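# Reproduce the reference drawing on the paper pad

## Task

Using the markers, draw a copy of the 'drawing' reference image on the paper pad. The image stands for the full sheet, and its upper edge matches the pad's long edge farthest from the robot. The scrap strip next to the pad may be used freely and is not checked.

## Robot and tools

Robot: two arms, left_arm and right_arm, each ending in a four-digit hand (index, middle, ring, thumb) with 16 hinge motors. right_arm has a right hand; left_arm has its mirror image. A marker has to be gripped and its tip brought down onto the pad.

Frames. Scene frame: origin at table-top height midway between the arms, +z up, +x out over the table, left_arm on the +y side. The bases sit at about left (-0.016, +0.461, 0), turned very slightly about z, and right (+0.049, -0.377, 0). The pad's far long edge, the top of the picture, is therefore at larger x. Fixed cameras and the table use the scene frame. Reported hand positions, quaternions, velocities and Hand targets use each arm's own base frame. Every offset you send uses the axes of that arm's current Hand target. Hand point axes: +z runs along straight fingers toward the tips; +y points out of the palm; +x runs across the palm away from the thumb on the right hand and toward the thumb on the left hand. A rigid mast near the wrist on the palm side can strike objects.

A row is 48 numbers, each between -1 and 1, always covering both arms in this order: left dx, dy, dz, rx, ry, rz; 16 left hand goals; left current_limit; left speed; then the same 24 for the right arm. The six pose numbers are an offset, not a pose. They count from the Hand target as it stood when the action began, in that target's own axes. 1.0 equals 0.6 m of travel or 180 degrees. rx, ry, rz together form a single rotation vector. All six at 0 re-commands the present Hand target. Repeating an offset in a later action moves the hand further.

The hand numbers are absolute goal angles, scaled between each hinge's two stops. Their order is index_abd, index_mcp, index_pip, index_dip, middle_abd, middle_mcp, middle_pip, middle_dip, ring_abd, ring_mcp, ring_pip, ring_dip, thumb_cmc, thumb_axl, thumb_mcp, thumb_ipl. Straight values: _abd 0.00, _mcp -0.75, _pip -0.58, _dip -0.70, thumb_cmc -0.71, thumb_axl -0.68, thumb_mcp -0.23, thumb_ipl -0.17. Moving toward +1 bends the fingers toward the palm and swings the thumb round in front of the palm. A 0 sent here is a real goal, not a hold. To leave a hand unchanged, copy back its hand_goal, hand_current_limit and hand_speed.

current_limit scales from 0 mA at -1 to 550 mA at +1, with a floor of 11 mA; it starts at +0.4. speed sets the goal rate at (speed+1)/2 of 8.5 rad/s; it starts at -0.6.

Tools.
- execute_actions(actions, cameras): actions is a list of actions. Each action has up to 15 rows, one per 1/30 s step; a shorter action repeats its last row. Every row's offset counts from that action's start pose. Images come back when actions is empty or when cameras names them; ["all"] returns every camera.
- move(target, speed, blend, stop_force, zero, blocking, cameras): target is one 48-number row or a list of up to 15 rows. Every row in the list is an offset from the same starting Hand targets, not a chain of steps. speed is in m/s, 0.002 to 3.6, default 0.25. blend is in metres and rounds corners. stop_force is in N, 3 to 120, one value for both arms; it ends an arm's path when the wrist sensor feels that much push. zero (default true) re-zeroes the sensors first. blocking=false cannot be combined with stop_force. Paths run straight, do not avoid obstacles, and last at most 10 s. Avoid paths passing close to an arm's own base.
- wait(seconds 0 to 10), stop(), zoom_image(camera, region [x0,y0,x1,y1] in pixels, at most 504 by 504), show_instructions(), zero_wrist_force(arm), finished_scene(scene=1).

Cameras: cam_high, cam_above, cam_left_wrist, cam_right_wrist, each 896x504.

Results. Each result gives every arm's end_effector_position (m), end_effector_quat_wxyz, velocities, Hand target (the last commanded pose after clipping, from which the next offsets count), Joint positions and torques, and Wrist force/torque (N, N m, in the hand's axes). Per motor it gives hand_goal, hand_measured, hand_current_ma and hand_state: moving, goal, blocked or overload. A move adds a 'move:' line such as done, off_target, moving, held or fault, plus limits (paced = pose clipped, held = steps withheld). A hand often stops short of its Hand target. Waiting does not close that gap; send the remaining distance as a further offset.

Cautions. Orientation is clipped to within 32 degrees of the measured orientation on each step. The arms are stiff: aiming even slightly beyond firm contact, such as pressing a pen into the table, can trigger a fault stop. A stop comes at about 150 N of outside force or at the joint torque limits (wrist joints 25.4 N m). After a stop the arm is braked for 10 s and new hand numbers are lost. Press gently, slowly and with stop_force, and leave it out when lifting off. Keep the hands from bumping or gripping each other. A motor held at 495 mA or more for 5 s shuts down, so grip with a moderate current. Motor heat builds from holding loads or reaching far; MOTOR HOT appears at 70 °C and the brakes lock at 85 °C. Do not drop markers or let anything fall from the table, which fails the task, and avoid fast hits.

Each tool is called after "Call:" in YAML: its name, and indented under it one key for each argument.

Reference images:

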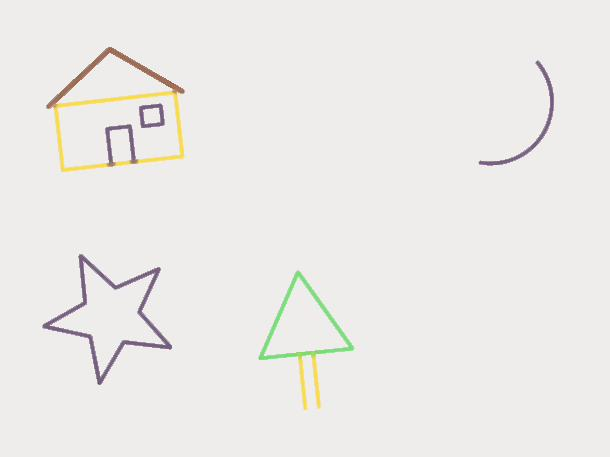

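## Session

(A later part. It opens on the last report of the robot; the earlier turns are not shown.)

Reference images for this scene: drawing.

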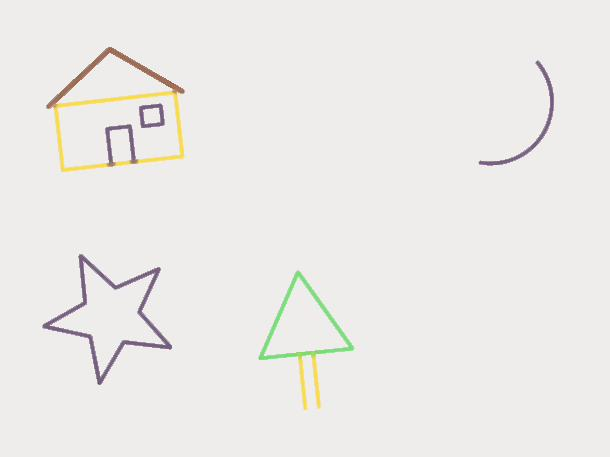

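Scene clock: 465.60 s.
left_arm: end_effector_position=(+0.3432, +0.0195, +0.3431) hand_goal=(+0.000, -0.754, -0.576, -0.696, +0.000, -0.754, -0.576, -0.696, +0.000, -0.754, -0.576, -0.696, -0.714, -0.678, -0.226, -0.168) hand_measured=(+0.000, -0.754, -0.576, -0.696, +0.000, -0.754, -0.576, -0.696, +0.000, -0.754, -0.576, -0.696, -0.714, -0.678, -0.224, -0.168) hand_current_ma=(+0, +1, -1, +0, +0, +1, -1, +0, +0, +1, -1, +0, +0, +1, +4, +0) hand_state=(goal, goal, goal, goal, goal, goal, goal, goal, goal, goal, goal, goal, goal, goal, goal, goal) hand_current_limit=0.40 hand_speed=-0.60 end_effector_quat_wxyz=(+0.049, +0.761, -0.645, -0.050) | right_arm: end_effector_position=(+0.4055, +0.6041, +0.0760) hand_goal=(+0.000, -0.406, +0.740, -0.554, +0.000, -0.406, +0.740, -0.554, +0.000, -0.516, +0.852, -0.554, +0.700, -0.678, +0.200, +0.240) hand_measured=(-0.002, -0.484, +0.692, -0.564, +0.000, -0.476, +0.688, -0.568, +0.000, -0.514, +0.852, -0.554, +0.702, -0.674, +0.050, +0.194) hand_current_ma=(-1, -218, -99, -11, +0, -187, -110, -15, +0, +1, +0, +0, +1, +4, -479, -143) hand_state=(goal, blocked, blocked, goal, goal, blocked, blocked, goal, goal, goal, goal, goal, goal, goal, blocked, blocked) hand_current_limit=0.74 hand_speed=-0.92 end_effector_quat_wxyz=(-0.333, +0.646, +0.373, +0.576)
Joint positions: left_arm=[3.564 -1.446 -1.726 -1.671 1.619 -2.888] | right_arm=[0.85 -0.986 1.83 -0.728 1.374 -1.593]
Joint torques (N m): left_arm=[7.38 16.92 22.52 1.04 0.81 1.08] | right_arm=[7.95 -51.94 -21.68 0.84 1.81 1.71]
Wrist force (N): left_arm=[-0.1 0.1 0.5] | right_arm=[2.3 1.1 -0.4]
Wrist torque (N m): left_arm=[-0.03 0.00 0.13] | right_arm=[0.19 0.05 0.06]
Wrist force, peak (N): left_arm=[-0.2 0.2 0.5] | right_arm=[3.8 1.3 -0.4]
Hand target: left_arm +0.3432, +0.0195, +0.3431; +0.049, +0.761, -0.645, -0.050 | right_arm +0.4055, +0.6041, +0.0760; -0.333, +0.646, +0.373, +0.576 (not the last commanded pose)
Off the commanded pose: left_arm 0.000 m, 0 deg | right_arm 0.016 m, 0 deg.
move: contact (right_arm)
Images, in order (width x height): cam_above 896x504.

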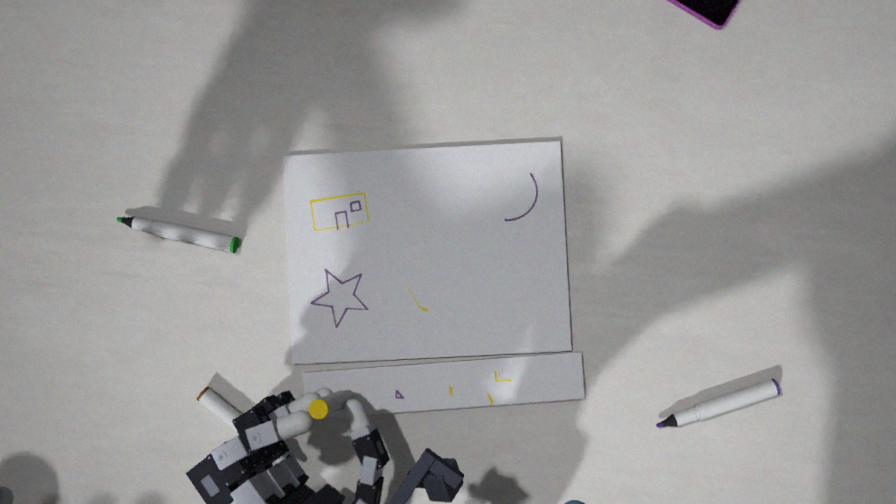

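Call:
move:
  target:
    - [0,0,0,0,0,0,0,-0.754,-0.576,-0.696,0,-0.754,-0.576,-0.696,0,-0.754,-0.576,-0.696,-0.714,-0.678,-0.226,-0.168,0.4,-0.6,0.000497,0,-0.000057,0,0,0,0,-0.406,0.741,-0.554,0,-0.406,0.741,-0.554,0,-0.516,0.852,-0.554,0.70,-0.678,0.20,0.24,0.74,-0.92]
    - [0,0,0,0,0,0,0,-0.754,-0.576,-0.696,0,-0.754,-0.576,-0.696,0,-0.754,-0.576,-0.696,-0.714,-0.678,-0.226,-0.168,0.4,-0.6,-0.000703,0.00809,-0.010587,0,0,0,0,-0.406,0.741,-0.554,0,-0.406,0.741,-0.554,0,-0.516,0.852,-0.554,0.70,-0.678,0.20,0.24,0.74,-0.92]
    - [0,0,0,0,0,0,0,-0.754,-0.576,-0.696,0,-0.754,-0.576,-0.696,0,-0.754,-0.576,-0.696,-0.714,-0.678,-0.226,-0.168,0.4,-0.6,0.001413,0.0106,0.007979,0,0,0,0,-0.406,0.741,-0.554,0,-0.406,0.741,-0.554,0,-0.516,0.852,-0.554,0.70,-0.678,0.20,0.24,0.74,-0.92]
    - [0,0,0,0,0,0,0,-0.754,-0.576,-0.696,0,-0.754,-0.576,-0.696,0,-0.754,-0.576,-0.696,-0.714,-0.678,-0.226,-0.168,0.4,-0.6,0.000497,0,-0.000057,0,0,0,0,-0.406,0.741,-0.554,0,-0.406,0.741,-0.554,0,-0.516,0.852,-0.554,0.70,-0.678,0.20,0.24,0.74,-0.92]
  speed: 0.04

Call:
move:
  target: [0,0,0,0,0,0,0,-0.754,-0.576,-0.696,0,-0.754,-0.576,-0.696,0,-0.754,-0.576,-0.696,-0.714,-0.678,-0.226,-0.168,0.4,-0.6,0.0414,0,-0.00472,0,0,0,0,-0.406,0.741,-0.554,0,-0.406,0.741,-0.554,0,-0.516,0.852,-0.554,0.70,-0.678,0.20,0.24,0.74,-0.92]
  speed: 0.12

Scene clock: 468.43 s.
left_arm: end_effector_position=(+0.3432, +0.0195, +0.3431) hand_goal=(+0.000, -0.754, -0.576, -0.696, +0.000, -0.754, -0.576, -0.696, +0.000, -0.754, -0.576, -0.696, -0.714, -0.678, -0.226, -0.168) hand_measured=(+0.000, -0.754, -0.576, -0.696, +0.000, -0.754, -0.576, -0.696, +0.000, -0.754, -0.576, -0.696, -0.714, -0.678, -0.224, -0.168) hand_current_ma=(+0, +1, -1, +0, +0, +1, -1, +0, +0, +1, -1, +0, +0, +1, +4, +0) hand_state=(goal, goal, goal, goal, goal, goal, goal, goal, goal, goal, goal, goal, goal, goal, goal, goal) hand_current_limit=0.40 hand_speed=-0.60 end_effector_quat_wxyz=(+0.049, +0.761, -0.645, -0.050) | right_arm: end_effector_position=(+0.4057, +0.6042, +0.0763) hand_goal=(+0.000, -0.406, +0.740, -0.554, +0.000, -0.406, +0.740, -0.554, +0.000, -0.516, +0.852, -0.554, +0.700, -0.678, +0.200, +0.240) hand_measured=(-0.002, -0.484, +0.696, -0.568, +0.000, -0.476, +0.688, -0.568, +0.000, -0.514, +0.852, -0.554, +0.702, -0.674, +0.050, +0.194) hand_current_ma=(-1, -218, -87, -15, +0, -187, -110, -18, +0, +1, +0, +0, +1, +4, -479, -143) hand_state=(goal, blocked, blocked, goal, goal, blocked, blocked, goal, goal, goal, goal, goal, goal, goal, blocked, blocked) hand_current_limit=0.74 hand_speed=-0.92 end_effector_quat_wxyz=(-0.333, +0.646, +0.373, +0.576)
Joint positions: left_arm=[3.564 -1.446 -1.726 -1.671 1.619 -2.888] | right_arm=[0.849 -0.986 1.83 -0.727 1.373 -1.593]
Joint torques (N m): left_arm=[7.43 17.11 23.74 1.02 0.75 0.82] | right_arm=[8.74 -52.49 -7.15 -4.01 2.06 2.05]
Wrist force (N): left_arm=[-0.3 0.1 0.3] | right_arm=[0.9 1.2 -0.6]
Wrist torque (N m): left_arm=[-0.03 0.03 0.12] | right_arm=[0.18 0.07 0.08]
Wrist force, peak (N): left_arm=[-0.1 0.2 0.7] | right_arm=[2.8 0.9 -0.6]
Hand target: left_arm +0.3432, +0.0195, +0.3431; +0.049, +0.761, -0.645, -0.050 | right_arm +0.4055, +0.6041, +0.0763; -0.333, +0.646, +0.373, +0.576
Off the commanded pose: left_arm 0.000 m, 0 deg | right_arm 0.000 m, 0 deg.
move: done

Scene clock: 469.43 s.
left_arm: end_effector_position=(+0.3432, +0.0195, +0.3431) hand_goal=(+0.000, -0.754, -0.576, -0.696, +0.000, -0.754, -0.576, -0.696, +0.000, -0.754, -0.576, -0.696, -0.714, -0.678, -0.226, -0.168) hand_measured=(+0.000, -0.754, -0.576, -0.696, +0.000, -0.754, -0.576, -0.696, +0.000, -0.754, -0.576, -0.696, -0.714, -0.678, -0.224, -0.168) hand_current_ma=(+0, +1, -1, +0, +0, +1, -1, +0, +0, +1, -1, +0, +0, +1, +4, +0) hand_state=(goal, goal, goal, goal, goal, goal, goal, goal, goal, goal, goal, goal, goal, goal, goal, goal) hand_current_limit=0.40 hand_speed=-0.60 end_effector_quat_wxyz=(+0.049, +0.761, -0.645, -0.050) | right_arm: end_effector_position=(+0.4055, +0.6042, +0.1012) hand_goal=(+0.000, -0.406, +0.740, -0.554, +0.000, -0.406, +0.740, -0.554, +0.000, -0.516, +0.852, -0.554, +0.700, -0.678, +0.200, +0.240) hand_measured=(-0.002, -0.484, +0.696, -0.568, +0.000, -0.476, +0.688, -0.568, +0.000, -0.514, +0.852, -0.554, +0.702, -0.674, +0.050, +0.194) hand_current_ma=(-1, -218, -87, -15, +0, -187, -110, -18, +0, +1, +0, +0, +0, +4, -478, -143) hand_state=(goal, blocked, blocked, goal, goal, blocked, blocked, goal, goal, goal, goal, goal, goal, goal, blocked, blocked) hand_current_limit=0.74 hand_speed=-0.92 end_effector_quat_wxyz=(-0.333, +0.646, +0.373, +0.576)
Joint positions: left_arm=[3.564 -1.446 -1.726 -1.671 1.619 -2.888] | right_arm=[0.85 -1.031 1.819 -0.671 1.374 -1.593]
Joint torques (N m): left_arm=[7.82 18.04 23.32 1.05 0.7 0.83] | right_arm=[4.77 -50.28 -22.62 0.08 1.63 1.85]
Wrist force (N): left_arm=[0.1 0.3 0.3] | right_arm=[-0.1 0.9 -0.6]
Wrist torque (N m): left_arm=[0.00 -0.03 0.15] | right_arm=[0.16 0.09 0.09]
Wrist force, peak (N): left_arm=[0.0 0.2 0.5] | right_arm=[0.7 1.5 -0.5]
Hand target: left_arm +0.3432, +0.0195, +0.3431; +0.049, +0.761, -0.645, -0.050 | right_arm +0.4055, +0.6042, +0.1013; -0.333, +0.646, +0.373, +0.576
Off the commanded pose: left_arm 0.000 m, 0 deg | right_arm 0.000 m, 0 deg.
move: done

Call:
move:
  target: [0,0,0,0,0,0,0,-0.754,-0.576,-0.696,0,-0.754,-0.576,-0.696,0,-0.754,-0.576,-0.696,-0.714,-0.678,-0.226,-0.168,0.4,-0.6,0.007,0.1333,-0.2333,0,0,0,0,-0.406,0.741,-0.554,0,-0.406,0.741,-0.554,0,-0.516,0.852,-0.554,0.70,-0.678,0.20,0.24,0.74,-0.92]
  speed: 0.3
  cameras: ["cam_above"]

Call:
zoom_image:
  camera: "cam_above"
  region: [320, 370, 420, 420]

Scene clock: 471.17 s.
left_arm: end_effector_position=(+0.3432, +0.0195, +0.3431) hand_goal=(+0.000, -0.754, -0.576, -0.696, +0.000, -0.754, -0.576, -0.696, +0.000, -0.754, -0.576, -0.696, -0.714, -0.678, -0.226, -0.168) hand_measured=(+0.000, -0.754, -0.576, -0.696, +0.000, -0.754, -0.576, -0.696, +0.000, -0.754, -0.576, -0.696, -0.714, -0.678, -0.224, -0.168) hand_current_ma=(+0, +1, -1, +0, +0, +1, -1, +0, +0, +1, -1, +0, +0, +1, +4, +0) hand_state=(goal, goal, goal, goal, goal, goal, goal, goal, goal, goal, goal, goal, goal, goal, goal, goal) hand_current_limit=0.40 hand_speed=-0.60 end_effector_quat_wxyz=(+0.049, +0.761, -0.645, -0.050) | right_arm: end_effector_position=(+0.4056, +0.4442, +0.1214) hand_goal=(+0.000, -0.406, +0.740, -0.554, +0.000, -0.406, +0.740, -0.554, +0.000, -0.516, +0.852, -0.554, +0.700, -0.678, +0.200, +0.240) hand_measured=(-0.002, -0.484, +0.696, -0.568, +0.000, -0.476, +0.688, -0.568, +0.000, -0.514, +0.852, -0.554, +0.702, -0.674, +0.050, +0.194) hand_current_ma=(-1, -218, -87, -15, +0, -187, -110, -18, +0, +1, +0, +0, +0, +4, -479, -143) hand_state=(goal, blocked, blocked, goal, goal, blocked, blocked, goal, goal, goal, goal, goal, goal, goal, blocked, blocked) hand_current_limit=0.74 hand_speed=-0.92 end_effector_quat_wxyz=(-0.333, +0.646, +0.373, +0.576)
Joint positions: left_arm=[3.564 -1.446 -1.726 -1.671 1.619 -2.888] | right_arm=[0.551 -1.319 2.21 -0.762 1.078 -1.632]
Joint torques (N m): left_arm=[7.02 18.05 23.4 1.23 0.83 1.1] | right_arm=[-4.12 -38.48 -7.31 -3.84 -1.95 -2.74]
Wrist force (N): left_arm=[0.0 0.1 0.4] | right_arm=[0.0 1.0 -0.4]
Wrist torque (N m): left_arm=[-0.03 -0.01 0.14] | right_arm=[0.17 0.05 0.28]
Wrist force, peak (N): left_arm=[-0.2 0.2 0.5] | right_arm=[-0.1 1.6 -1.2]
Hand target: left_arm +0.3432, +0.0195, +0.3431; +0.049, +0.761, -0.645, -0.050 | right_arm +0.4056, +0.4441, +0.1214; -0.333, +0.646, +0.373, +0.576
Off the commanded pose: left_arm 0.000 m, 0 deg | right_arm 0.000 m, 0 deg.
move: done
Images, in order (width x height): cam_above 896x504.

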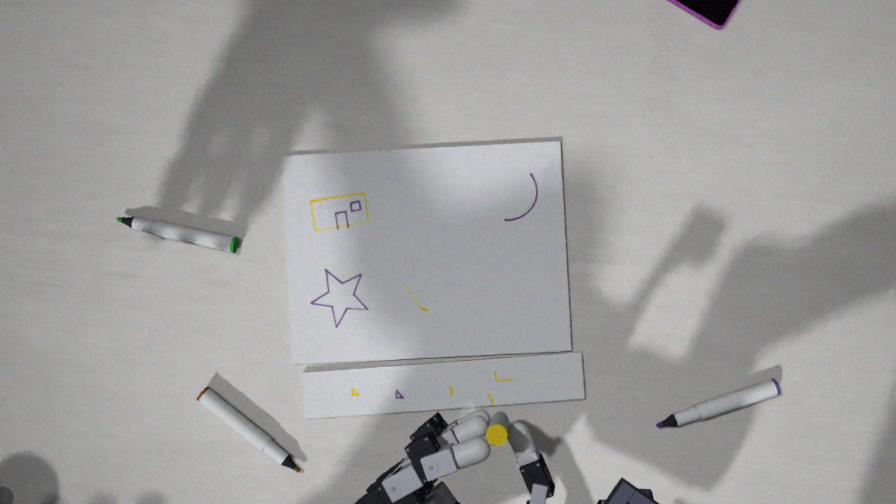

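Scaled by 5.040 from the camera's 896x504 image, which has a finer 1280x720 frame.

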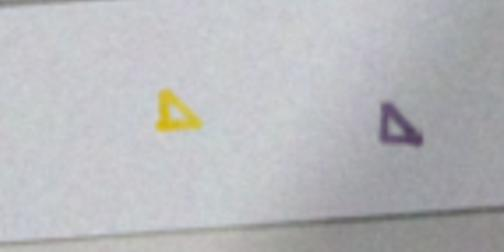

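Call:
move:
  target: [0,0,0,0,0,0,0,-0.754,-0.576,-0.696,0,-0.754,-0.576,-0.696,0,-0.754,-0.576,-0.696,-0.714,-0.678,-0.226,-0.168,0.4,-0.6,-0.0453,0.04003,0.18262,0,0,0,0,-0.406,0.741,-0.554,0,-0.406,0.741,-0.554,0,-0.516,0.852,-0.554,0.70,-0.678,0.20,0.24,0.74,-0.92]
  speed: 0.25

Call:
move:
  target: [0,0,0,0,0,0,0,-0.754,-0.576,-0.696,0,-0.754,-0.576,-0.696,0,-0.754,-0.576,-0.696,-0.714,-0.678,-0.226,-0.168,0.4,-0.6,-0.00878,0,0.001,0,0,0,0,-0.406,0.741,-0.554,0,-0.406,0.741,-0.554,0,-0.516,0.852,-0.554,0.70,-0.678,0.20,0.24,0.74,-0.92]
  speed: 0.03

Scene clock: 473.63 s.
left_arm: end_effector_position=(+0.3432, +0.0195, +0.3431) hand_goal=(+0.000, -0.754, -0.576, -0.696, +0.000, -0.754, -0.576, -0.696, +0.000, -0.754, -0.576, -0.696, -0.714, -0.678, -0.226, -0.168) hand_measured=(+0.000, -0.754, -0.576, -0.696, +0.000, -0.754, -0.576, -0.696, +0.000, -0.754, -0.576, -0.696, -0.714, -0.678, -0.224, -0.168) hand_current_ma=(+0, +1, -1, +0, +0, +1, -1, +0, +0, +1, -1, +0, +0, +1, +4, +0) hand_state=(goal, goal, goal, goal, goal, goal, goal, goal, goal, goal, goal, goal, goal, goal, goal, goal) hand_current_limit=0.40 hand_speed=-0.60 end_effector_quat_wxyz=(+0.049, +0.761, -0.645, -0.050) | right_arm: end_effector_position=(+0.4791, +0.5237, +0.0819) hand_goal=(+0.000, -0.406, +0.740, -0.554, +0.000, -0.406, +0.740, -0.554, +0.000, -0.516, +0.852, -0.554, +0.700, -0.678, +0.200, +0.240) hand_measured=(-0.002, -0.484, +0.696, -0.568, +0.000, -0.476, +0.688, -0.568, +0.000, -0.514, +0.852, -0.554, +0.702, -0.674, +0.050, +0.194) hand_current_ma=(-1, -218, -87, -15, +0, -187, -110, -18, +0, +1, +0, +0, +0, +4, -479, -143) hand_state=(goal, blocked, blocked, goal, goal, blocked, blocked, goal, goal, goal, goal, goal, goal, goal, blocked, blocked) hand_current_limit=0.74 hand_speed=-0.92 end_effector_quat_wxyz=(-0.333, +0.646, +0.373, +0.576)
Joint positions: left_arm=[3.564 -1.446 -1.726 -1.671 1.619 -2.888] | right_arm=[0.616 -1.044 1.917 -0.747 1.142 -1.623]
Joint torques (N m): left_arm=[6.59 16.75 23.55 0.75 0.74 0.88] | right_arm=[8.41 -27.74 -21.84 0.38 1.56 2.05]
Wrist force (N): left_arm=[0.2 -0.1 0.4] | right_arm=[0.3 1.5 -0.2]
Wrist torque (N m): left_arm=[-0.06 -0.03 0.16] | right_arm=[0.20 0.04 0.13]
Wrist force, peak (N): left_arm=[-0.3 0.4 0.4] | right_arm=[0.4 0.8 -1.4]
Hand target: left_arm +0.3432, +0.0195, +0.3431; +0.049, +0.761, -0.645, -0.050 | right_arm +0.4792, +0.5238, +0.0819; -0.333, +0.646, +0.373, +0.576
Off the commanded pose: left_arm 0.000 m, 0 deg | right_arm 0.000 m, 0 deg.
move: done

Scene clock: 474.43 s.
left_arm: end_effector_position=(+0.3432, +0.0195, +0.3431) hand_goal=(+0.000, -0.754, -0.576, -0.696, +0.000, -0.754, -0.576, -0.696, +0.000, -0.754, -0.576, -0.696, -0.714, -0.678, -0.226, -0.168) hand_measured=(+0.000, -0.754, -0.576, -0.696, +0.000, -0.754, -0.576, -0.696, +0.000, -0.754, -0.576, -0.696, -0.714, -0.678, -0.224, -0.168) hand_current_ma=(+0, +1, -1, +0, +0, +1, -1, +0, +0, +1, -1, +0, +0, +1, +4, +0) hand_state=(goal, goal, goal, goal, goal, goal, goal, goal, goal, goal, goal, goal, goal, goal, goal, goal) hand_current_limit=0.40 hand_speed=-0.60 end_effector_quat_wxyz=(+0.049, +0.761, -0.645, -0.050) | right_arm: end_effector_position=(+0.4792, +0.5238, +0.0768) hand_goal=(+0.000, -0.406, +0.740, -0.554, +0.000, -0.406, +0.740, -0.554, +0.000, -0.516, +0.852, -0.554, +0.700, -0.678, +0.200, +0.240) hand_measured=(-0.002, -0.484, +0.696, -0.568, +0.000, -0.476, +0.688, -0.568, +0.000, -0.514, +0.852, -0.554, +0.702, -0.674, +0.050, +0.194) hand_current_ma=(-1, -218, -87, -15, +0, -187, -110, -18, +0, +1, +0, +0, +0, +4, -478, -143) hand_state=(goal, blocked, blocked, goal, goal, blocked, blocked, goal, goal, goal, goal, goal, goal, goal, blocked, blocked) hand_current_limit=0.74 hand_speed=-0.92 end_effector_quat_wxyz=(-0.333, +0.646, +0.373, +0.576)
Joint positions: left_arm=[3.564 -1.446 -1.726 -1.671 1.619 -2.888] | right_arm=[0.616 -1.034 1.918 -0.759 1.142 -1.623]
Joint torques (N m): left_arm=[6.67 17.47 22.99 1.07 0.86 0.85] | right_arm=[8.34 -29.09 -7.15 -4.04 1.56 1.55]
Wrist force (N): left_arm=[-0.2 0.3 0.5] | right_arm=[-0.1 1.4 -0.3]
Wrist torque (N m): left_arm=[-0.02 0.01 0.12] | right_arm=[0.20 0.08 0.11]
Wrist force, peak (N): left_arm=[-0.2 0.3 0.5] | right_arm=[-0.1 1.4 -0.3]
Hand target: left_arm +0.3432, +0.0195, +0.3431; +0.049, +0.761, -0.645, -0.050 | right_arm +0.4792, +0.5238, +0.0766; -0.333, +0.646, +0.373, +0.576
Off the commanded pose: left_arm 0.000 m, 0 deg | right_arm 0.000 m, 0 deg.
move: done

Call:
move:
  target: [0,0,0,0,0,0,0,-0.754,-0.576,-0.696,0,-0.754,-0.576,-0.696,0,-0.754,-0.576,-0.696,-0.714,-0.678,-0.226,-0.168,0.4,-0.6,-0.000662,0,0.0000755,0,0,0,0,-0.406,0.741,-0.554,0,-0.406,0.741,-0.554,0,-0.516,0.852,-0.554,0.70,-0.678,0.20,0.24,0.74,-0.92]
  speed: 0.02

Scene clock: 477.17 s.
left_arm: end_effector_position=(+0.3432, +0.0195, +0.3431) hand_goal=(+0.000, -0.754, -0.576, -0.696, +0.000, -0.754, -0.576, -0.696, +0.000, -0.754, -0.576, -0.696, -0.714, -0.678, -0.226, -0.168) hand_measured=(+0.000, -0.754, -0.576, -0.696, +0.000, -0.754, -0.576, -0.696, +0.000, -0.754, -0.576, -0.696, -0.714, -0.678, -0.224, -0.168) hand_current_ma=(+0, +1, -1, +0, +0, +1, -1, +0, +0, +1, -1, +0, +0, +1, +4, +0) hand_state=(goal, goal, goal, goal, goal, goal, goal, goal, goal, goal, goal, goal, goal, goal, goal, goal) hand_current_limit=0.40 hand_speed=-0.60 end_effector_quat_wxyz=(+0.049, +0.761, -0.645, -0.050) | right_arm: end_effector_position=(+0.4792, +0.5238, +0.0762) hand_goal=(+0.000, -0.406, +0.740, -0.554, +0.000, -0.406, +0.740, -0.554, +0.000, -0.516, +0.852, -0.554, +0.700, -0.678, +0.200, +0.240) hand_measured=(-0.002, -0.484, +0.696, -0.568, +0.000, -0.476, +0.688, -0.568, +0.000, -0.514, +0.852, -0.554, +0.702, -0.674, +0.050, +0.194) hand_current_ma=(-1, -218, -87, -15, +0, -187, -110, -18, +0, +1, +0, +0, +0, +4, -478, -143) hand_state=(goal, blocked, blocked, goal, goal, blocked, blocked, goal, goal, goal, goal, goal, goal, goal, blocked, blocked) hand_current_limit=0.74 hand_speed=-0.92 end_effector_quat_wxyz=(-0.333, +0.646, +0.373, +0.576)
Joint positions: left_arm=[3.564 -1.446 -1.726 -1.671 1.619 -2.888] | right_arm=[0.616 -1.033 1.919 -0.76 1.142 -1.623]
Joint torques (N m): left_arm=[7.93 18.11 23.38 1.04 0.73 0.81] | right_arm=[6.69 -28.08 -7.02 -3.58 1.76 1.06]
Wrist force (N): left_arm=[-0.2 0.1 0.3] | right_arm=[0.8 1.4 -0.4]
Wrist torque (N m): left_arm=[-0.03 0.02 0.12] | right_arm=[0.21 0.05 0.11]
Wrist force, peak (N): left_arm=[0.0 0.3 0.5] | right_arm=[0.8 1.4 -0.4]
Hand target: left_arm +0.3432, +0.0195, +0.3431; +0.049, +0.761, -0.645, -0.050 | right_arm +0.4792, +0.5238, +0.0762; -0.333, +0.646, +0.373, +0.576
Off the commanded pose: left_arm 0.000 m, 0 deg | right_arm 0.000 m, 0 deg.
move: done

Call:
move:
  target:
    - [0,0,0,0,0,0,0,-0.754,-0.576,-0.696,0,-0.754,-0.576,-0.696,0,-0.754,-0.576,-0.696,-0.714,-0.678,-0.226,-0.168,0.4,-0.6,0.003318,0.03208,0.030588,0,0,0,0,-0.406,0.741,-0.554,0,-0.406,0.741,-0.554,0,-0.516,0.852,-0.554,0.70,-0.678,0.20,0.24,0.74,-0.92]
    - [0,0,0,0,0,0,0,-0.754,-0.576,-0.696,0,-0.754,-0.576,-0.696,0,-0.754,-0.576,-0.696,-0.714,-0.678,-0.226,-0.168,0.4,-0.6,0.028324,0.03208,0.027739,0,0,0,0,-0.406,0.741,-0.554,0,-0.406,0.741,-0.554,0,-0.516,0.852,-0.554,0.70,-0.678,0.20,0.24,0.74,-0.92]
    - [0,0,0,0,0,0,0,-0.754,-0.576,-0.696,0,-0.754,-0.576,-0.696,0,-0.754,-0.576,-0.696,-0.714,-0.678,-0.226,-0.168,0.4,-0.6,0.023922,0.007235,-0.010885,0,0,0,0,-0.406,0.741,-0.554,0,-0.406,0.741,-0.554,0,-0.516,0.852,-0.554,0.70,-0.678,0.20,0.24,0.74,-0.92]
  speed: [0.05,0.12,0.2]

Call:
move:
  target:
    - [0,0,0,0,0,0,0,-0.754,-0.576,-0.696,0,-0.754,-0.576,-0.696,0,-0.754,-0.576,-0.696,-0.714,-0.678,-0.226,-0.168,0.4,-0.6,-0.02501,0,0.00285,0,0,0,0,-0.406,0.741,-0.554,0,-0.406,0.741,-0.554,0,-0.516,0.852,-0.554,0.70,-0.678,0.20,0.24,0.74,-0.92]
    - [0,0,0,0,0,0,0,-0.754,-0.576,-0.696,0,-0.754,-0.576,-0.696,0,-0.754,-0.576,-0.696,-0.714,-0.678,-0.226,-0.168,0.4,-0.6,-0.021539,0.033247,0.033262,0,0,0,0,-0.406,0.741,-0.554,0,-0.406,0.741,-0.554,0,-0.516,0.852,-0.554,0.70,-0.678,0.20,0.24,0.74,-0.92]
    - [0,0,0,0,0,0,0,-0.754,-0.576,-0.696,0,-0.754,-0.576,-0.696,0,-0.754,-0.576,-0.696,-0.714,-0.678,-0.226,-0.168,0.4,-0.6,0.02003,0.033247,0.028523,0,0,0,0,-0.406,0.741,-0.554,0,-0.406,0.741,-0.554,0,-0.516,0.852,-0.554,0.70,-0.678,0.20,0.24,0.74,-0.92]
  speed: [0.03,0.05,0.12]

Scene clock: 480.43 s.
left_arm: end_effector_position=(+0.3432, +0.0195, +0.3431) hand_goal=(+0.000, -0.754, -0.576, -0.696, +0.000, -0.754, -0.576, -0.696, +0.000, -0.754, -0.576, -0.696, -0.714, -0.678, -0.226, -0.168) hand_measured=(+0.000, -0.754, -0.576, -0.696, +0.000, -0.754, -0.576, -0.696, +0.000, -0.754, -0.576, -0.696, -0.714, -0.678, -0.224, -0.168) hand_current_ma=(+0, +1, -1, +0, +0, +1, -1, +0, +0, +1, -1, +0, +0, +1, +4, +0) hand_state=(goal, goal, goal, goal, goal, goal, goal, goal, goal, goal, goal, goal, goal, goal, goal, goal) hand_current_limit=0.40 hand_speed=-0.60 end_effector_quat_wxyz=(+0.049, +0.761, -0.645, -0.050) | right_arm: end_effector_position=(+0.4806, +0.5175, +0.0912) hand_goal=(+0.000, -0.406, +0.740, -0.554, +0.000, -0.406, +0.740, -0.554, +0.000, -0.516, +0.852, -0.554, +0.700, -0.678, +0.200, +0.240) hand_measured=(-0.002, -0.484, +0.700, -0.568, +0.000, -0.476, +0.688, -0.570, +0.000, -0.514, +0.852, -0.554, +0.702, -0.674, +0.050, +0.194) hand_current_ma=(-1, -218, -76, -15, +0, -187, -110, -22, +0, +1, +0, +0, +1, +4, -479, -143) hand_state=(goal, blocked, blocked, goal, goal, blocked, blocked, goal, goal, goal, goal, goal, goal, goal, blocked, blocked) hand_current_limit=0.74 hand_speed=-0.92 end_effector_quat_wxyz=(-0.333, +0.646, +0.373, +0.576)
Joint positions: left_arm=[3.564 -1.446 -1.726 -1.671 1.619 -2.888] | right_arm=[0.603 -1.068 1.924 -0.729 1.129 -1.625]
Joint torques (N m): left_arm=[6.97 17.93 23.62 0.82 0.89 0.91] | right_arm=[7.05 -48.89 -7.36 -4.01 1.48 2.09]
Wrist force (N): left_arm=[-0.1 0.1 0.4] | right_arm=[0.0 1.4 -0.3]
Wrist torque (N m): left_arm=[-0.04 -0.01 0.14] | right_arm=[0.19 0.07 0.19]
Wrist force, peak (N): left_arm=[0.0 0.4 0.5] | right_arm=[1.0 1.5 -0.4]
Hand target: left_arm +0.3432, +0.0195, +0.3431; +0.049, +0.761, -0.645, -0.050 | right_arm +0.4805, +0.5174, +0.0912; -0.333, +0.646, +0.373, +0.576
Off the commanded pose: left_arm 0.000 m, 0 deg | right_arm 0.000 m, 0 deg.
move: done

Scene clock: 482.97 s.
left_arm: end_effector_position=(+0.3432, +0.0195, +0.3431) hand_goal=(+0.000, -0.754, -0.576, -0.696, +0.000, -0.754, -0.576, -0.696, +0.000, -0.754, -0.576, -0.696, -0.714, -0.678, -0.226, -0.168) hand_measured=(+0.000, -0.754, -0.576, -0.696, +0.000, -0.754, -0.576, -0.696, +0.000, -0.754, -0.576, -0.696, -0.714, -0.678, -0.224, -0.168) hand_current_ma=(+0, +1, -1, +0, +0, +1, -1, +0, +0, +1, -1, +0, +0, +1, +4, +0) hand_state=(goal, goal, goal, goal, goal, goal, goal, goal, goal, goal, goal, goal, goal, goal, goal, goal) hand_current_limit=0.40 hand_speed=-0.60 end_effector_quat_wxyz=(+0.049, +0.761, -0.645, -0.050) | right_arm: end_effector_position=(+0.5070, +0.5234, +0.1010) hand_goal=(+0.000, -0.406, +0.740, -0.554, +0.000, -0.406, +0.740, -0.554, +0.000, -0.516, +0.852, -0.554, +0.700, -0.678, +0.200, +0.240) hand_measured=(-0.002, -0.484, +0.700, -0.568, +0.000, -0.476, +0.688, -0.570, +0.000, -0.514, +0.852, -0.554, +0.702, -0.674, +0.050, +0.194) hand_current_ma=(-1, -218, -76, -15, +0, -187, -110, -22, +0, +1, +0, +0, +1, +4, -478, -143) hand_state=(goal, blocked, blocked, goal, goal, blocked, blocked, goal, goal, goal, goal, goal, goal, goal, blocked, blocked) hand_current_limit=0.74 hand_speed=-0.92 end_effector_quat_wxyz=(-0.333, +0.646, +0.373, +0.576)
Joint positions: left_arm=[3.564 -1.446 -1.726 -1.671 1.619 -2.888] | right_arm=[0.582 -1.049 1.852 -0.676 1.108 -1.628]
Joint torques (N m): left_arm=[5.85 17.34 22.86 0.99 0.8 0.67] | right_arm=[-8.71 -49.9 -22.85 0.29 -2.07 0.4]
Wrist force (N): left_arm=[-0.2 0.0 0.6] | right_arm=[0.1 1.0 -0.5]
Wrist torque (N m): left_arm=[-0.06 0.02 0.12] | right_arm=[0.16 0.06 0.29]
Wrist force, peak (N): left_arm=[-0.3 0.2 0.5] | right_arm=[0.9 1.2 -0.6]
Hand target: left_arm +0.3432, +0.0195, +0.3431; +0.049, +0.761, -0.645, -0.050 | right_arm +0.5070, +0.5234, +0.1012; -0.333, +0.646, +0.373, +0.576
Off the commanded pose: left_arm 0.000 m, 0 deg | right_arm 0.000 m, 0 deg.
move: done

Call:
move:
  target: [0,0,0,0,0,0,0,-0.754,-0.576,-0.696,0,-0.754,-0.576,-0.696,0,-0.754,-0.576,-0.696,-0.714,-0.678,-0.226,-0.168,0.4,-0.6,0.02355,0.1333,-0.23513,0,0,0,0,-0.406,0.741,-0.554,0,-0.406,0.741,-0.554,0,-0.516,0.852,-0.554,0.70,-0.678,0.20,0.24,0.74,-0.92]
  speed: 0.3
  cameras: ["cam_above"]

Call:
zoom_image:
  camera: "cam_above"
  region: [390, 270, 490, 370]

Call:
zoom_image:
  camera: "cam_above"
  region: [300, 180, 380, 240]

Scene clock: 485.00 s.
left_arm: end_effector_position=(+0.3432, +0.0195, +0.3431) hand_goal=(+0.000, -0.754, -0.576, -0.696, +0.000, -0.754, -0.576, -0.696, +0.000, -0.754, -0.576, -0.696, -0.714, -0.678, -0.226, -0.168) hand_measured=(+0.000, -0.754, -0.576, -0.696, +0.000, -0.754, -0.576, -0.696, +0.000, -0.754, -0.576, -0.696, -0.714, -0.678, -0.224, -0.168) hand_current_ma=(+0, +1, -1, +0, +0, +1, -1, +0, +0, +1, -1, +0, +0, +1, +4, +0) hand_state=(goal, goal, goal, goal, goal, goal, goal, goal, goal, goal, goal, goal, goal, goal, goal, goal) hand_current_limit=0.40 hand_speed=-0.60 end_effector_quat_wxyz=(+0.049, +0.761, -0.645, -0.050) | right_arm: end_effector_position=(+0.5071, +0.3635, +0.1312) hand_goal=(+0.000, -0.406, +0.740, -0.554, +0.000, -0.406, +0.740, -0.554, +0.000, -0.516, +0.852, -0.554, +0.700, -0.678, +0.200, +0.240) hand_measured=(-0.002, -0.484, +0.700, -0.568, +0.000, -0.476, +0.688, -0.570, +0.000, -0.514, +0.852, -0.554, +0.702, -0.674, +0.050, +0.194) hand_current_ma=(-1, -218, -76, -15, +0, -187, -110, -22, +0, +1, +0, +0, +1, +4, -478, -143) hand_state=(goal, blocked, blocked, goal, goal, blocked, blocked, goal, goal, goal, goal, goal, goal, goal, blocked, blocked) hand_current_limit=0.74 hand_speed=-0.92 end_effector_quat_wxyz=(-0.333, +0.646, +0.373, +0.576)
Joint positions: left_arm=[3.564 -1.446 -1.726 -1.671 1.619 -2.888] | right_arm=[0.226 -1.295 2.139 -0.677 0.756 -1.692]
Joint torques (N m): left_arm=[6.92 18.58 23.41 0.86 0.79 0.89] | right_arm=[-7.49 -37.78 -5.37 0.52 -1.87 -2.46]
Wrist force (N): left_arm=[-0.3 -0.1 0.4] | right_arm=[-0.1 0.9 -0.7]
Wrist torque (N m): left_arm=[-0.06 0.03 0.12] | right_arm=[0.18 0.07 0.26]
Wrist force, peak (N): left_arm=[0.0 0.2 0.6] | right_arm=[-0.2 2.1 -1.4]
Hand target: left_arm +0.3432, +0.0195, +0.3431; +0.049, +0.761, -0.645, -0.050 | right_arm +0.5071, +0.3634, +0.1313; -0.333, +0.646, +0.373, +0.576
Off the commanded pose: left_arm 0.000 m, 0 deg | right_arm 0.000 m, 0 deg.
move: done
Images, in order (width x height): cam_above 896x504.

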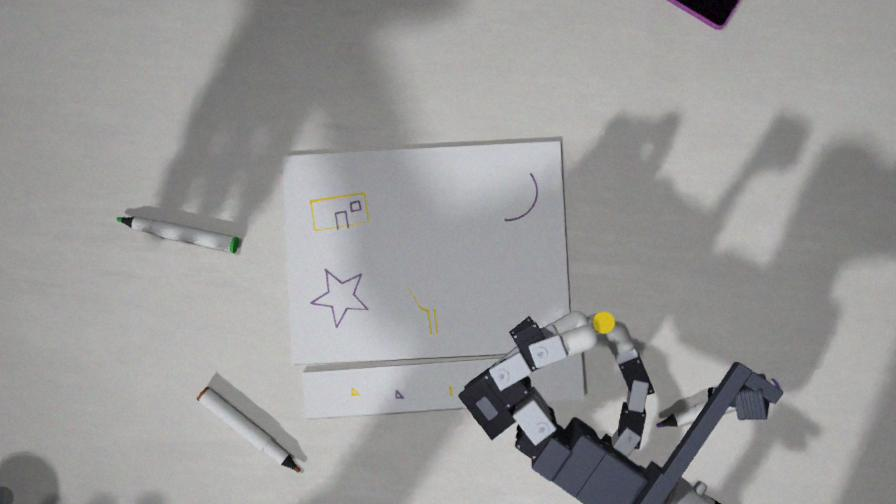

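Scaled by 5.040 from the camera's 896x504 image, which has a finer 1280x720 frame.

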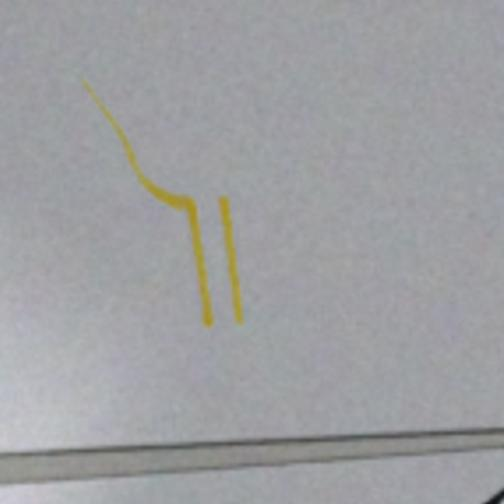

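Scaled by 6.300 from the camera's 896x504 image, which has a finer 1280x720 frame.

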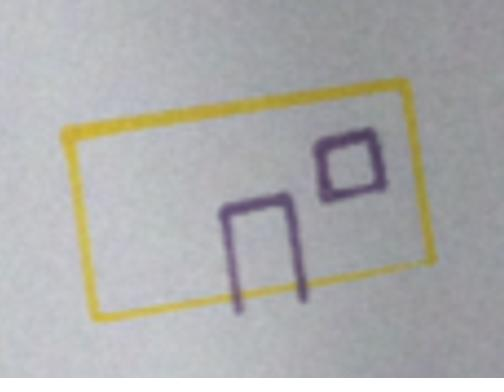

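Call:
move:
  target: [0,0,0,0,0,0,0,-0.754,-0.576,-0.696,0,-0.754,-0.576,-0.696,0,-0.754,-0.576,-0.696,-0.714,-0.678,-0.226,-0.168,0.4,-0.6,-0.02947,-0.07052,0.4232,0,0,0,0,-0.406,0.741,-0.554,0,-0.406,0.741,-0.554,0,-0.516,0.852,-0.554,0.70,-0.678,0.20,0.24,0.74,-0.92]
  speed: 0.3

Call:
move:
  target: [0,0,0,0,0,0,0,-0.754,-0.576,-0.696,0,-0.754,-0.576,-0.696,0,-0.754,-0.576,-0.696,-0.714,-0.678,-0.226,-0.168,0.4,-0.6,-0.0136,0,0.00155,0,0,0,0,-0.406,0.741,-0.554,0,-0.406,0.741,-0.554,0,-0.516,0.852,-0.554,0.70,-0.678,0.20,0.24,0.74,-0.92]
  speed: 0.04

Scene clock: 488.63 s.
left_arm: end_effector_position=(+0.3432, +0.0195, +0.3431) hand_goal=(+0.000, -0.754, -0.576, -0.696, +0.000, -0.754, -0.576, -0.696, +0.000, -0.754, -0.576, -0.696, -0.714, -0.678, -0.226, -0.168) hand_measured=(+0.000, -0.754, -0.576, -0.696, +0.000, -0.754, -0.576, -0.696, +0.000, -0.754, -0.576, -0.696, -0.714, -0.678, -0.224, -0.168) hand_current_ma=(+0, +1, -1, +0, +0, +1, -1, +0, +0, +1, -1, +0, +0, +1, +4, +0) hand_state=(goal, goal, goal, goal, goal, goal, goal, goal, goal, goal, goal, goal, goal, goal, goal, goal) hand_current_limit=0.40 hand_speed=-0.60 end_effector_quat_wxyz=(+0.049, +0.761, -0.645, -0.050) | right_arm: end_effector_position=(+0.5953, +0.6013, +0.0848) hand_goal=(+0.000, -0.406, +0.740, -0.554, +0.000, -0.406, +0.740, -0.554, +0.000, -0.516, +0.852, -0.554, +0.700, -0.678, +0.200, +0.240) hand_measured=(-0.002, -0.484, +0.700, -0.568, +0.000, -0.476, +0.688, -0.570, +0.000, -0.514, +0.852, -0.554, +0.702, -0.674, +0.050, +0.194) hand_current_ma=(-1, -218, -76, -15, +0, -187, -110, -22, +0, +1, +0, +0, +1, +4, -478, -143) hand_state=(goal, blocked, blocked, goal, goal, blocked, blocked, goal, goal, goal, goal, goal, goal, goal, blocked, blocked) hand_current_limit=0.74 hand_speed=-0.92 end_effector_quat_wxyz=(-0.333, +0.646, +0.373, +0.576) end_effector_velocity=(+0.000, +0.000, -0.001) end_effector_angular_velocity=(-0.002, +0.002, +0.000)
Joint positions: left_arm=[3.564 -1.446 -1.726 -1.671 1.619 -2.888] | right_arm=[0.61 -0.81 1.463 -0.526 1.135 -1.624]
Joint velocities: left_arm=[within noise] | right_arm=[0.001 0.002 -0.003 0.005 0.001 -0.001]
Joint torques (N m): left_arm=[6.27 17.8 23.39 1.09 0.75 0.86] | right_arm=[7.63 -39.6 -26.69 0.24 1.47 -2.42]
Wrist force (N): left_arm=[0.0 0.0 0.4] | right_arm=[0.2 1.1 -0.5]
Wrist torque (N m): left_arm=[-0.05 -0.01 0.14] | right_arm=[0.16 0.05 0.22]
Wrist force, peak (N): left_arm=[0.0 0.1 0.6] | right_arm=[0.0 1.3 -1.9]
Hand target: left_arm +0.3432, +0.0195, +0.3431; +0.049, +0.761, -0.645, -0.050 | right_arm +0.5954, +0.6013, +0.0848; -0.333, +0.646, +0.373, +0.576
Off the commanded pose: left_arm 0.000 m, 0 deg | right_arm 0.000 m, 0 deg.
move: done

Scene clock: 489.47 s.
left_arm: end_effector_position=(+0.3432, +0.0195, +0.3431) hand_goal=(+0.000, -0.754, -0.576, -0.696, +0.000, -0.754, -0.576, -0.696, +0.000, -0.754, -0.576, -0.696, -0.714, -0.678, -0.226, -0.168) hand_measured=(+0.000, -0.754, -0.576, -0.696, +0.000, -0.754, -0.576, -0.696, +0.000, -0.754, -0.576, -0.696, -0.714, -0.678, -0.224, -0.168) hand_current_ma=(+0, +1, -1, +0, +0, +1, -1, +0, +0, +1, -1, +0, +0, +1, +4, +0) hand_state=(goal, goal, goal, goal, goal, goal, goal, goal, goal, goal, goal, goal, goal, goal, goal, goal) hand_current_limit=0.40 hand_speed=-0.60 end_effector_quat_wxyz=(+0.049, +0.761, -0.645, -0.050) | right_arm: end_effector_position=(+0.5954, +0.6013, +0.0768) hand_goal=(+0.000, -0.406, +0.740, -0.554, +0.000, -0.406, +0.740, -0.554, +0.000, -0.516, +0.852, -0.554, +0.700, -0.678, +0.200, +0.240) hand_measured=(-0.002, -0.484, +0.700, -0.568, +0.000, -0.476, +0.688, -0.570, +0.000, -0.514, +0.852, -0.554, +0.702, -0.674, +0.050, +0.194) hand_current_ma=(-1, -218, -76, -15, +0, -187, -110, -22, +0, +1, +0, +0, +1, +4, -478, -143) hand_state=(goal, blocked, blocked, goal, goal, blocked, blocked, goal, goal, goal, goal, goal, goal, goal, blocked, blocked) hand_current_limit=0.74 hand_speed=-0.92 end_effector_quat_wxyz=(-0.333, +0.646, +0.373, +0.576)
Joint positions: left_arm=[3.564 -1.446 -1.726 -1.671 1.619 -2.888] | right_arm=[0.61 -0.799 1.465 -0.541 1.135 -1.624]
Joint torques (N m): left_arm=[7.11 19.08 24.16 0.88 0.85 0.79] | right_arm=[8.53 -39.46 -8.99 -3.58 1.68 -2.3]
Wrist force (N): left_arm=[0.2 0.1 0.3] | right_arm=[1.1 0.9 -0.5]
Wrist torque (N m): left_arm=[-0.02 -0.05 0.16] | right_arm=[0.14 0.03 0.21]
Wrist force, peak (N): left_arm=[-0.3 0.2 0.5] | right_arm=[0.7 1.3 -0.5]
Hand target: left_arm +0.3432, +0.0195, +0.3431; +0.049, +0.761, -0.645, -0.050 | right_arm +0.5954, +0.6013, +0.0766; -0.333, +0.646, +0.373, +0.576
Off the commanded pose: left_arm 0.000 m, 0 deg | right_arm 0.000 m, 0 deg.
move: done

Call:
move:
  target:
    - [0,0,0,0,0,0,0,-0.754,-0.576,-0.696,0,-0.754,-0.576,-0.696,0,-0.754,-0.576,-0.696,-0.714,-0.678,-0.226,-0.168,0.4,-0.6,0.002865,-0.025077,0.025148,0,0,0,0,-0.406,0.741,-0.554,0,-0.406,0.741,-0.554,0,-0.516,0.852,-0.554,0.70,-0.678,0.20,0.24,0.74,-0.92]
    - [0,0,0,0,0,0,0,-0.754,-0.576,-0.696,0,-0.754,-0.576,-0.696,0,-0.754,-0.576,-0.696,-0.714,-0.678,-0.226,-0.168,0.4,-0.6,0.044265,-0.025077,0.020428,0,0,0,0,-0.406,0.741,-0.554,0,-0.406,0.741,-0.554,0,-0.516,0.852,-0.554,0.70,-0.678,0.20,0.24,0.74,-0.92]
  speed: [0.05,0.12]
  cameras: ["cam_above","cam_high"]

Scene clock: 491.47 s.
left_arm: end_effector_position=(+0.3432, +0.0195, +0.3431) hand_goal=(+0.000, -0.754, -0.576, -0.696, +0.000, -0.754, -0.576, -0.696, +0.000, -0.754, -0.576, -0.696, -0.714, -0.678, -0.226, -0.168) hand_measured=(+0.000, -0.754, -0.576, -0.696, +0.000, -0.754, -0.576, -0.696, +0.000, -0.754, -0.576, -0.696, -0.714, -0.678, -0.224, -0.168) hand_current_ma=(+0, +1, -1, +0, +0, +1, -1, +0, +0, +1, -1, +0, +0, +1, +4, +0) hand_state=(goal, goal, goal, goal, goal, goal, goal, goal, goal, goal, goal, goal, goal, goal, goal, goal) hand_current_limit=0.40 hand_speed=-0.60 end_effector_quat_wxyz=(+0.049, +0.761, -0.645, -0.050) | right_arm: end_effector_position=(+0.5899, +0.6220, +0.1013) hand_goal=(+0.000, -0.406, +0.740, -0.554, +0.000, -0.406, +0.740, -0.554, +0.000, -0.516, +0.852, -0.554, +0.700, -0.678, +0.200, +0.240) hand_measured=(-0.002, -0.482, +0.700, -0.568, +0.000, -0.476, +0.688, -0.570, +0.000, -0.514, +0.852, -0.554, +0.702, -0.672, +0.050, +0.194) hand_current_ma=(-1, -211, -76, -15, +0, -187, -110, -22, +0, +1, +0, +0, +1, +5, -478, -143) hand_state=(goal, blocked, blocked, goal, goal, blocked, blocked, goal, goal, goal, goal, goal, goal, goal, blocked, blocked) hand_current_limit=0.74 hand_speed=-0.92 end_effector_quat_wxyz=(-0.333, +0.646, +0.373, +0.576)
Joint positions: left_arm=[3.564 -1.446 -1.726 -1.671 1.619 -2.888] | right_arm=[0.643 -0.81 1.41 -0.476 1.169 -1.619]
Joint torques (N m): left_arm=[5.31 17.9 23.71 1.14 0.73 0.93] | right_arm=[7.69 -64.09 -25.44 -0.05 1.77 -0.79]
Wrist force (N): left_arm=[0.0 0.1 0.3] | right_arm=[0.2 1.1 -0.5]
Wrist torque (N m): left_arm=[-0.02 -0.02 0.14] | right_arm=[0.19 0.05 0.11]
Wrist force, peak (N): left_arm=[0.2 -0.1 0.6] | right_arm=[1.8 1.7 -0.5]
Hand target: left_arm +0.3432, +0.0195, +0.3431; +0.049, +0.761, -0.645, -0.050 | right_arm +0.5899, +0.6220, +0.1015; -0.333, +0.646, +0.373, +0.576
Off the commanded pose: left_arm 0.000 m, 0 deg | right_arm 0.000 m, 0 deg.
move: done
Images, in order (width x height): cam_high 896x504, cam_above 896x504.

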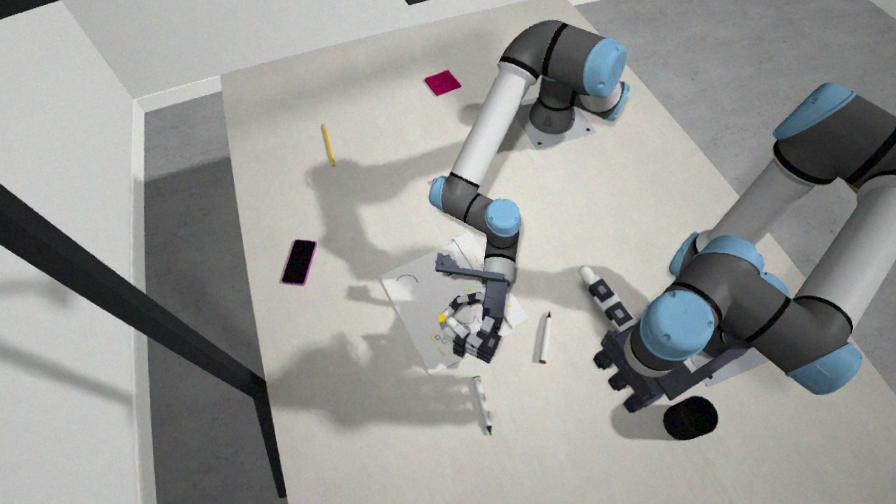

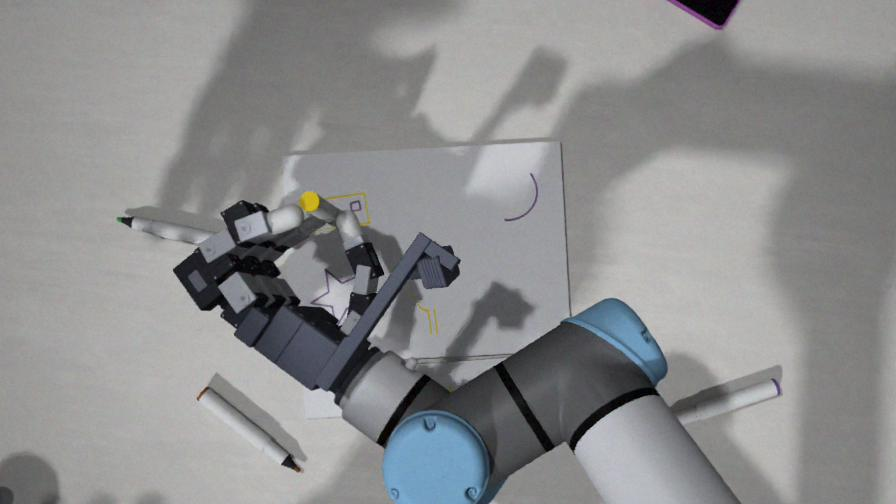

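Call:
zoom_image:
  camera: "cam_above"
  region: [180, 370, 320, 490]

Call:
move:
  target:
    - [0,0,0,0,0,0,0,-0.754,-0.576,-0.696,0,-0.754,-0.576,-0.696,0,-0.754,-0.576,-0.696,-0.714,-0.678,-0.226,-0.168,0.4,-0.6,0.15475,0.03858,-0.38648,0,0,0,0,-0.406,0.741,-0.554,0,-0.406,0.741,-0.554,0,-0.516,0.852,-0.554,0.70,-0.678,0.20,0.24,0.74,-0.92]
    - [0.2162,-0.0793,-0.1097,-0.0723,0.3978,0.1723,0,-0.754,-0.576,-0.696,0,-0.754,-0.576,-0.696,0,-0.754,-0.576,-0.696,-0.714,-0.678,-0.226,-0.168,0.4,-0.6,-0.03735,0.36625,-0.60033,-0.2511,0.0478,0.5379,0,-0.406,0.741,-0.554,0,-0.406,0.741,-0.554,0,-0.516,0.852,-0.554,0.70,-0.678,0.20,0.24,0.74,-0.92]
  speed: 0.35
  blend: 0.05
  cameras: ["cam_above","cam_high"]

Scaled by 3.600 from the camera's 896x504 image, which has a finer 1280x720 frame.

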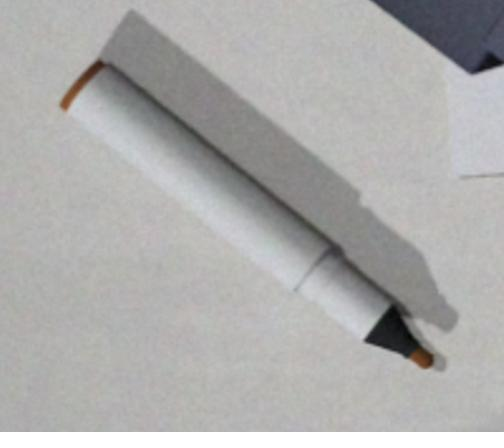

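Scene clock: 507.10 s.
left_arm: end_effector_position=(+0.4200, -0.1000, +0.4000) hand_goal=(+0.000, -0.754, -0.576, -0.696, +0.000, -0.754, -0.576, -0.696, +0.000, -0.754, -0.576, -0.696, -0.714, -0.678, -0.226, -0.168) hand_measured=(+0.002, -0.754, -0.576, -0.696, +0.002, -0.754, -0.576, -0.696, +0.002, -0.754, -0.576, -0.696, -0.714, -0.678, -0.224, -0.168) hand_current_ma=(+1, +1, -1, +0, +1, +1, -1, +0, +1, +1, -1, +0, +0, +1, +5, +0) hand_state=(goal, goal, goal, goal, goal, goal, goal, goal, goal, goal, goal, goal, goal, goal, goal, goal) hand_current_limit=0.40 hand_speed=-0.60 end_effector_quat_wxyz=(-0.501, -0.450, +0.654, -0.345) | right_arm: end_effector_position=(+0.6004, +0.2001, +0.1203) hand_goal=(+0.000, -0.406, +0.740, -0.554, +0.000, -0.406, +0.740, -0.554, +0.000, -0.516, +0.852, -0.554, +0.700, -0.678, +0.200, +0.240) hand_measured=(-0.002, -0.482, +0.700, -0.568, +0.000, -0.476, +0.688, -0.570, +0.000, -0.514, +0.852, -0.554, +0.702, -0.672, +0.050, +0.194) hand_current_ma=(-1, -211, -76, -15, +0, -187, -110, -22, +0, +1, +0, +0, +1, +5, -479, -143) hand_state=(goal, blocked, blocked, goal, goal, blocked, blocked, goal, goal, goal, goal, goal, goal, goal, blocked, blocked) hand_current_limit=0.74 hand_speed=-0.92 end_effector_quat_wxyz=(-0.421, +0.731, -0.465, +0.268)
Joint positions: left_arm=[3.511 -1.914 -1.31 -2.678 0.773 -1.85] | right_arm=[-0.043 -1.182 1.612 0.148 1.16 -0.255]
Joint torques (N m): left_arm=[-12.09 29.86 26.56 -1.98 -1.66 1.59] | right_arm=[-8.84 -27.35 -25.46 1.79 -2.38 2.26]
Wrist force (N): left_arm=[-1.2 2.2 -1.3] | right_arm=[1.8 2.1 0.8]
Wrist torque (N m): left_arm=[0.43 -0.03 -0.17] | right_arm=[0.20 -0.16 0.31]
Wrist force, peak (N): left_arm=[-1.3 2.1 -1.3] | right_arm=[2.5 2.1 0.9]
Hand target: left_arm +0.4200, -0.1000, +0.4000; -0.501, -0.450, +0.654, -0.345 | right_arm +0.6004, +0.2000, +0.1202; -0.421, +0.731, -0.465, +0.268
Off the commanded pose: left_arm 0.000 m, 0 deg | right_arm 0.000 m, 0 deg.
move: done
Images, in order (width x height): cam_high 896x504, cam_above 896x504.

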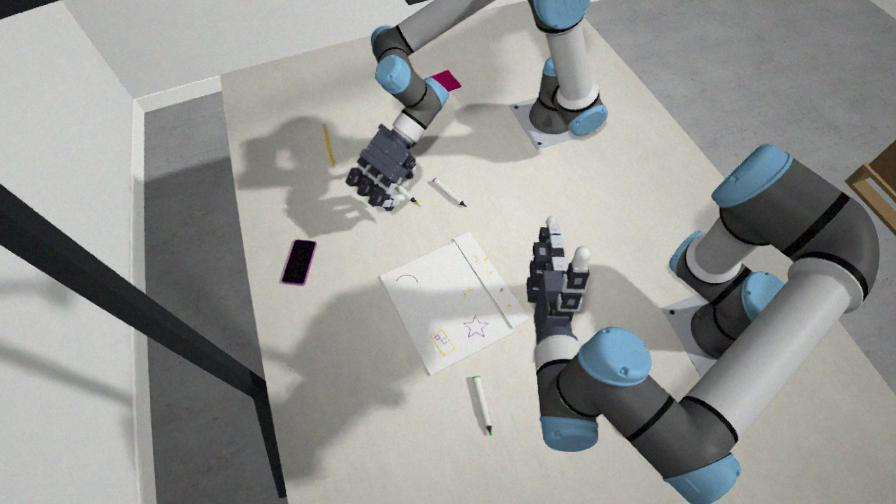

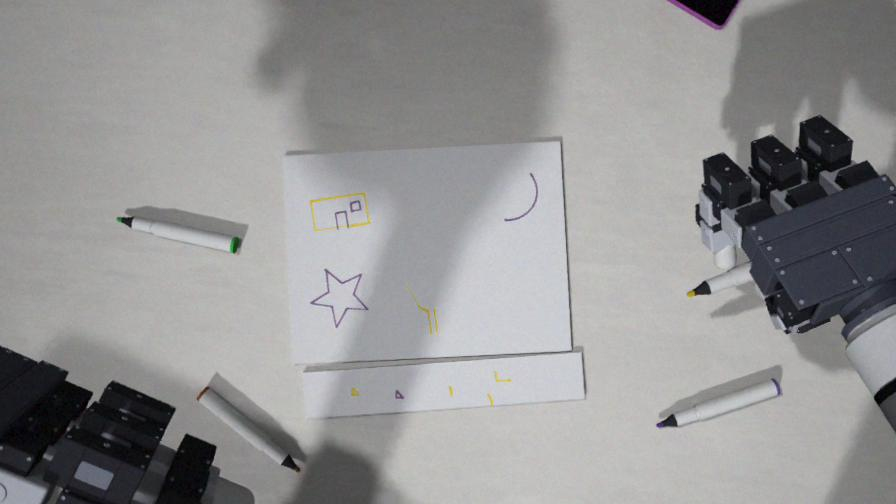

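Call:
move:
  target: [-0.0526,-0.1842,0.1257,0.4561,0,-0.1222,0,-0.754,-0.576,-0.696,0,-0.754,-0.576,-0.696,0,-0.754,-0.576,-0.696,-0.714,-0.678,-0.226,-0.168,0.4,-0.6,0,0.1273,0.0735,0,0,0,0,-0.406,0.741,-0.554,0,-0.406,0.741,-0.554,0,-0.516,0.852,-0.554,0.70,-0.678,0.20,0.24,0.74,-0.92]
  speed: 0.3
  cameras: ["cam_above","cam_high"]

Scene clock: 511.90 s.
left_arm: end_effector_position=(+0.5001, -0.1999, +0.3501) hand_goal=(+0.000, -0.754, -0.576, -0.696, +0.000, -0.754, -0.576, -0.696, +0.000, -0.754, -0.576, -0.696, -0.714, -0.678, -0.226, -0.168) hand_measured=(+0.002, -0.754, -0.576, -0.696, +0.002, -0.754, -0.576, -0.696, +0.002, -0.754, -0.576, -0.696, -0.714, -0.678, -0.224, -0.168) hand_current_ma=(+2, +1, -1, +0, +2, +1, -1, +0, +1, +1, -1, +0, +0, +1, +5, +0) hand_state=(goal, goal, goal, goal, goal, goal, goal, goal, goal, goal, goal, goal, goal, goal, goal, goal) hand_current_limit=0.40 hand_speed=-0.60 end_effector_quat_wxyz=(+0.137, +0.773, -0.178, +0.593) | right_arm: end_effector_position=(+0.6003, +0.2000, +0.0320) hand_goal=(+0.000, -0.406, +0.740, -0.554, +0.000, -0.406, +0.740, -0.554, +0.000, -0.516, +0.852, -0.554, +0.700, -0.678, +0.200, +0.240) hand_measured=(-0.002, -0.482, +0.700, -0.568, +0.000, -0.476, +0.688, -0.570, +0.000, -0.514, +0.852, -0.554, +0.702, -0.672, +0.050, +0.194) hand_current_ma=(-1, -211, -76, -15, +0, -187, -110, -22, +0, +1, +0, +0, +1, +5, -478, -143) hand_state=(goal, blocked, blocked, goal, goal, blocked, blocked, goal, goal, goal, goal, goal, goal, goal, blocked, blocked) hand_current_limit=0.74 hand_speed=-0.92 end_effector_quat_wxyz=(-0.421, +0.731, -0.465, +0.268)
Joint positions: left_arm=[3.481 -1.593 -2.392 0.48 0.812 -4.455] | right_arm=[-0.043 -1.076 1.71 -0.056 1.16 -0.255]
Joint torques (N m): left_arm=[-13.6 11.03 8.42 3.13 1.02 -1.39] | right_arm=[5.07 -28.74 -8.88 -2.3 -0.29 1.79]
Wrist force (N): left_arm=[-1.2 2.0 -1.1] | right_arm=[2.1 1.9 0.9]
Wrist torque (N m): left_arm=[0.36 -0.03 0.00] | right_arm=[0.16 -0.19 0.32]
Wrist force, peak (N): left_arm=[-1.7 2.1 -1.5] | right_arm=[2.4 2.5 0.7]
Hand target: left_arm +0.5001, -0.1999, +0.3501; +0.137, +0.773, -0.178, +0.593 | right_arm +0.6003, +0.2000, +0.0320; -0.421, +0.731, -0.465, +0.268
Off the commanded pose: left_arm 0.000 m, 0 deg | right_arm 0.000 m, 0 deg.
move: done; limits=paced
Images, in order (width x height): cam_high 896x504, cam_above 896x504.

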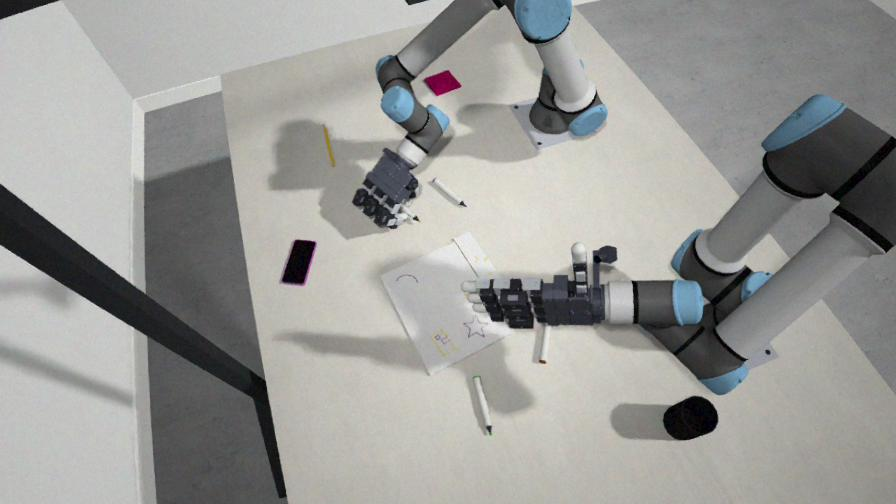

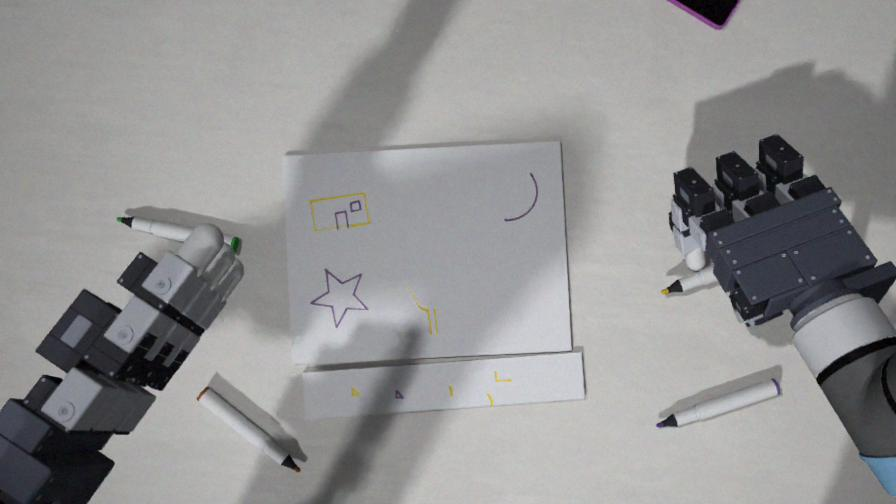

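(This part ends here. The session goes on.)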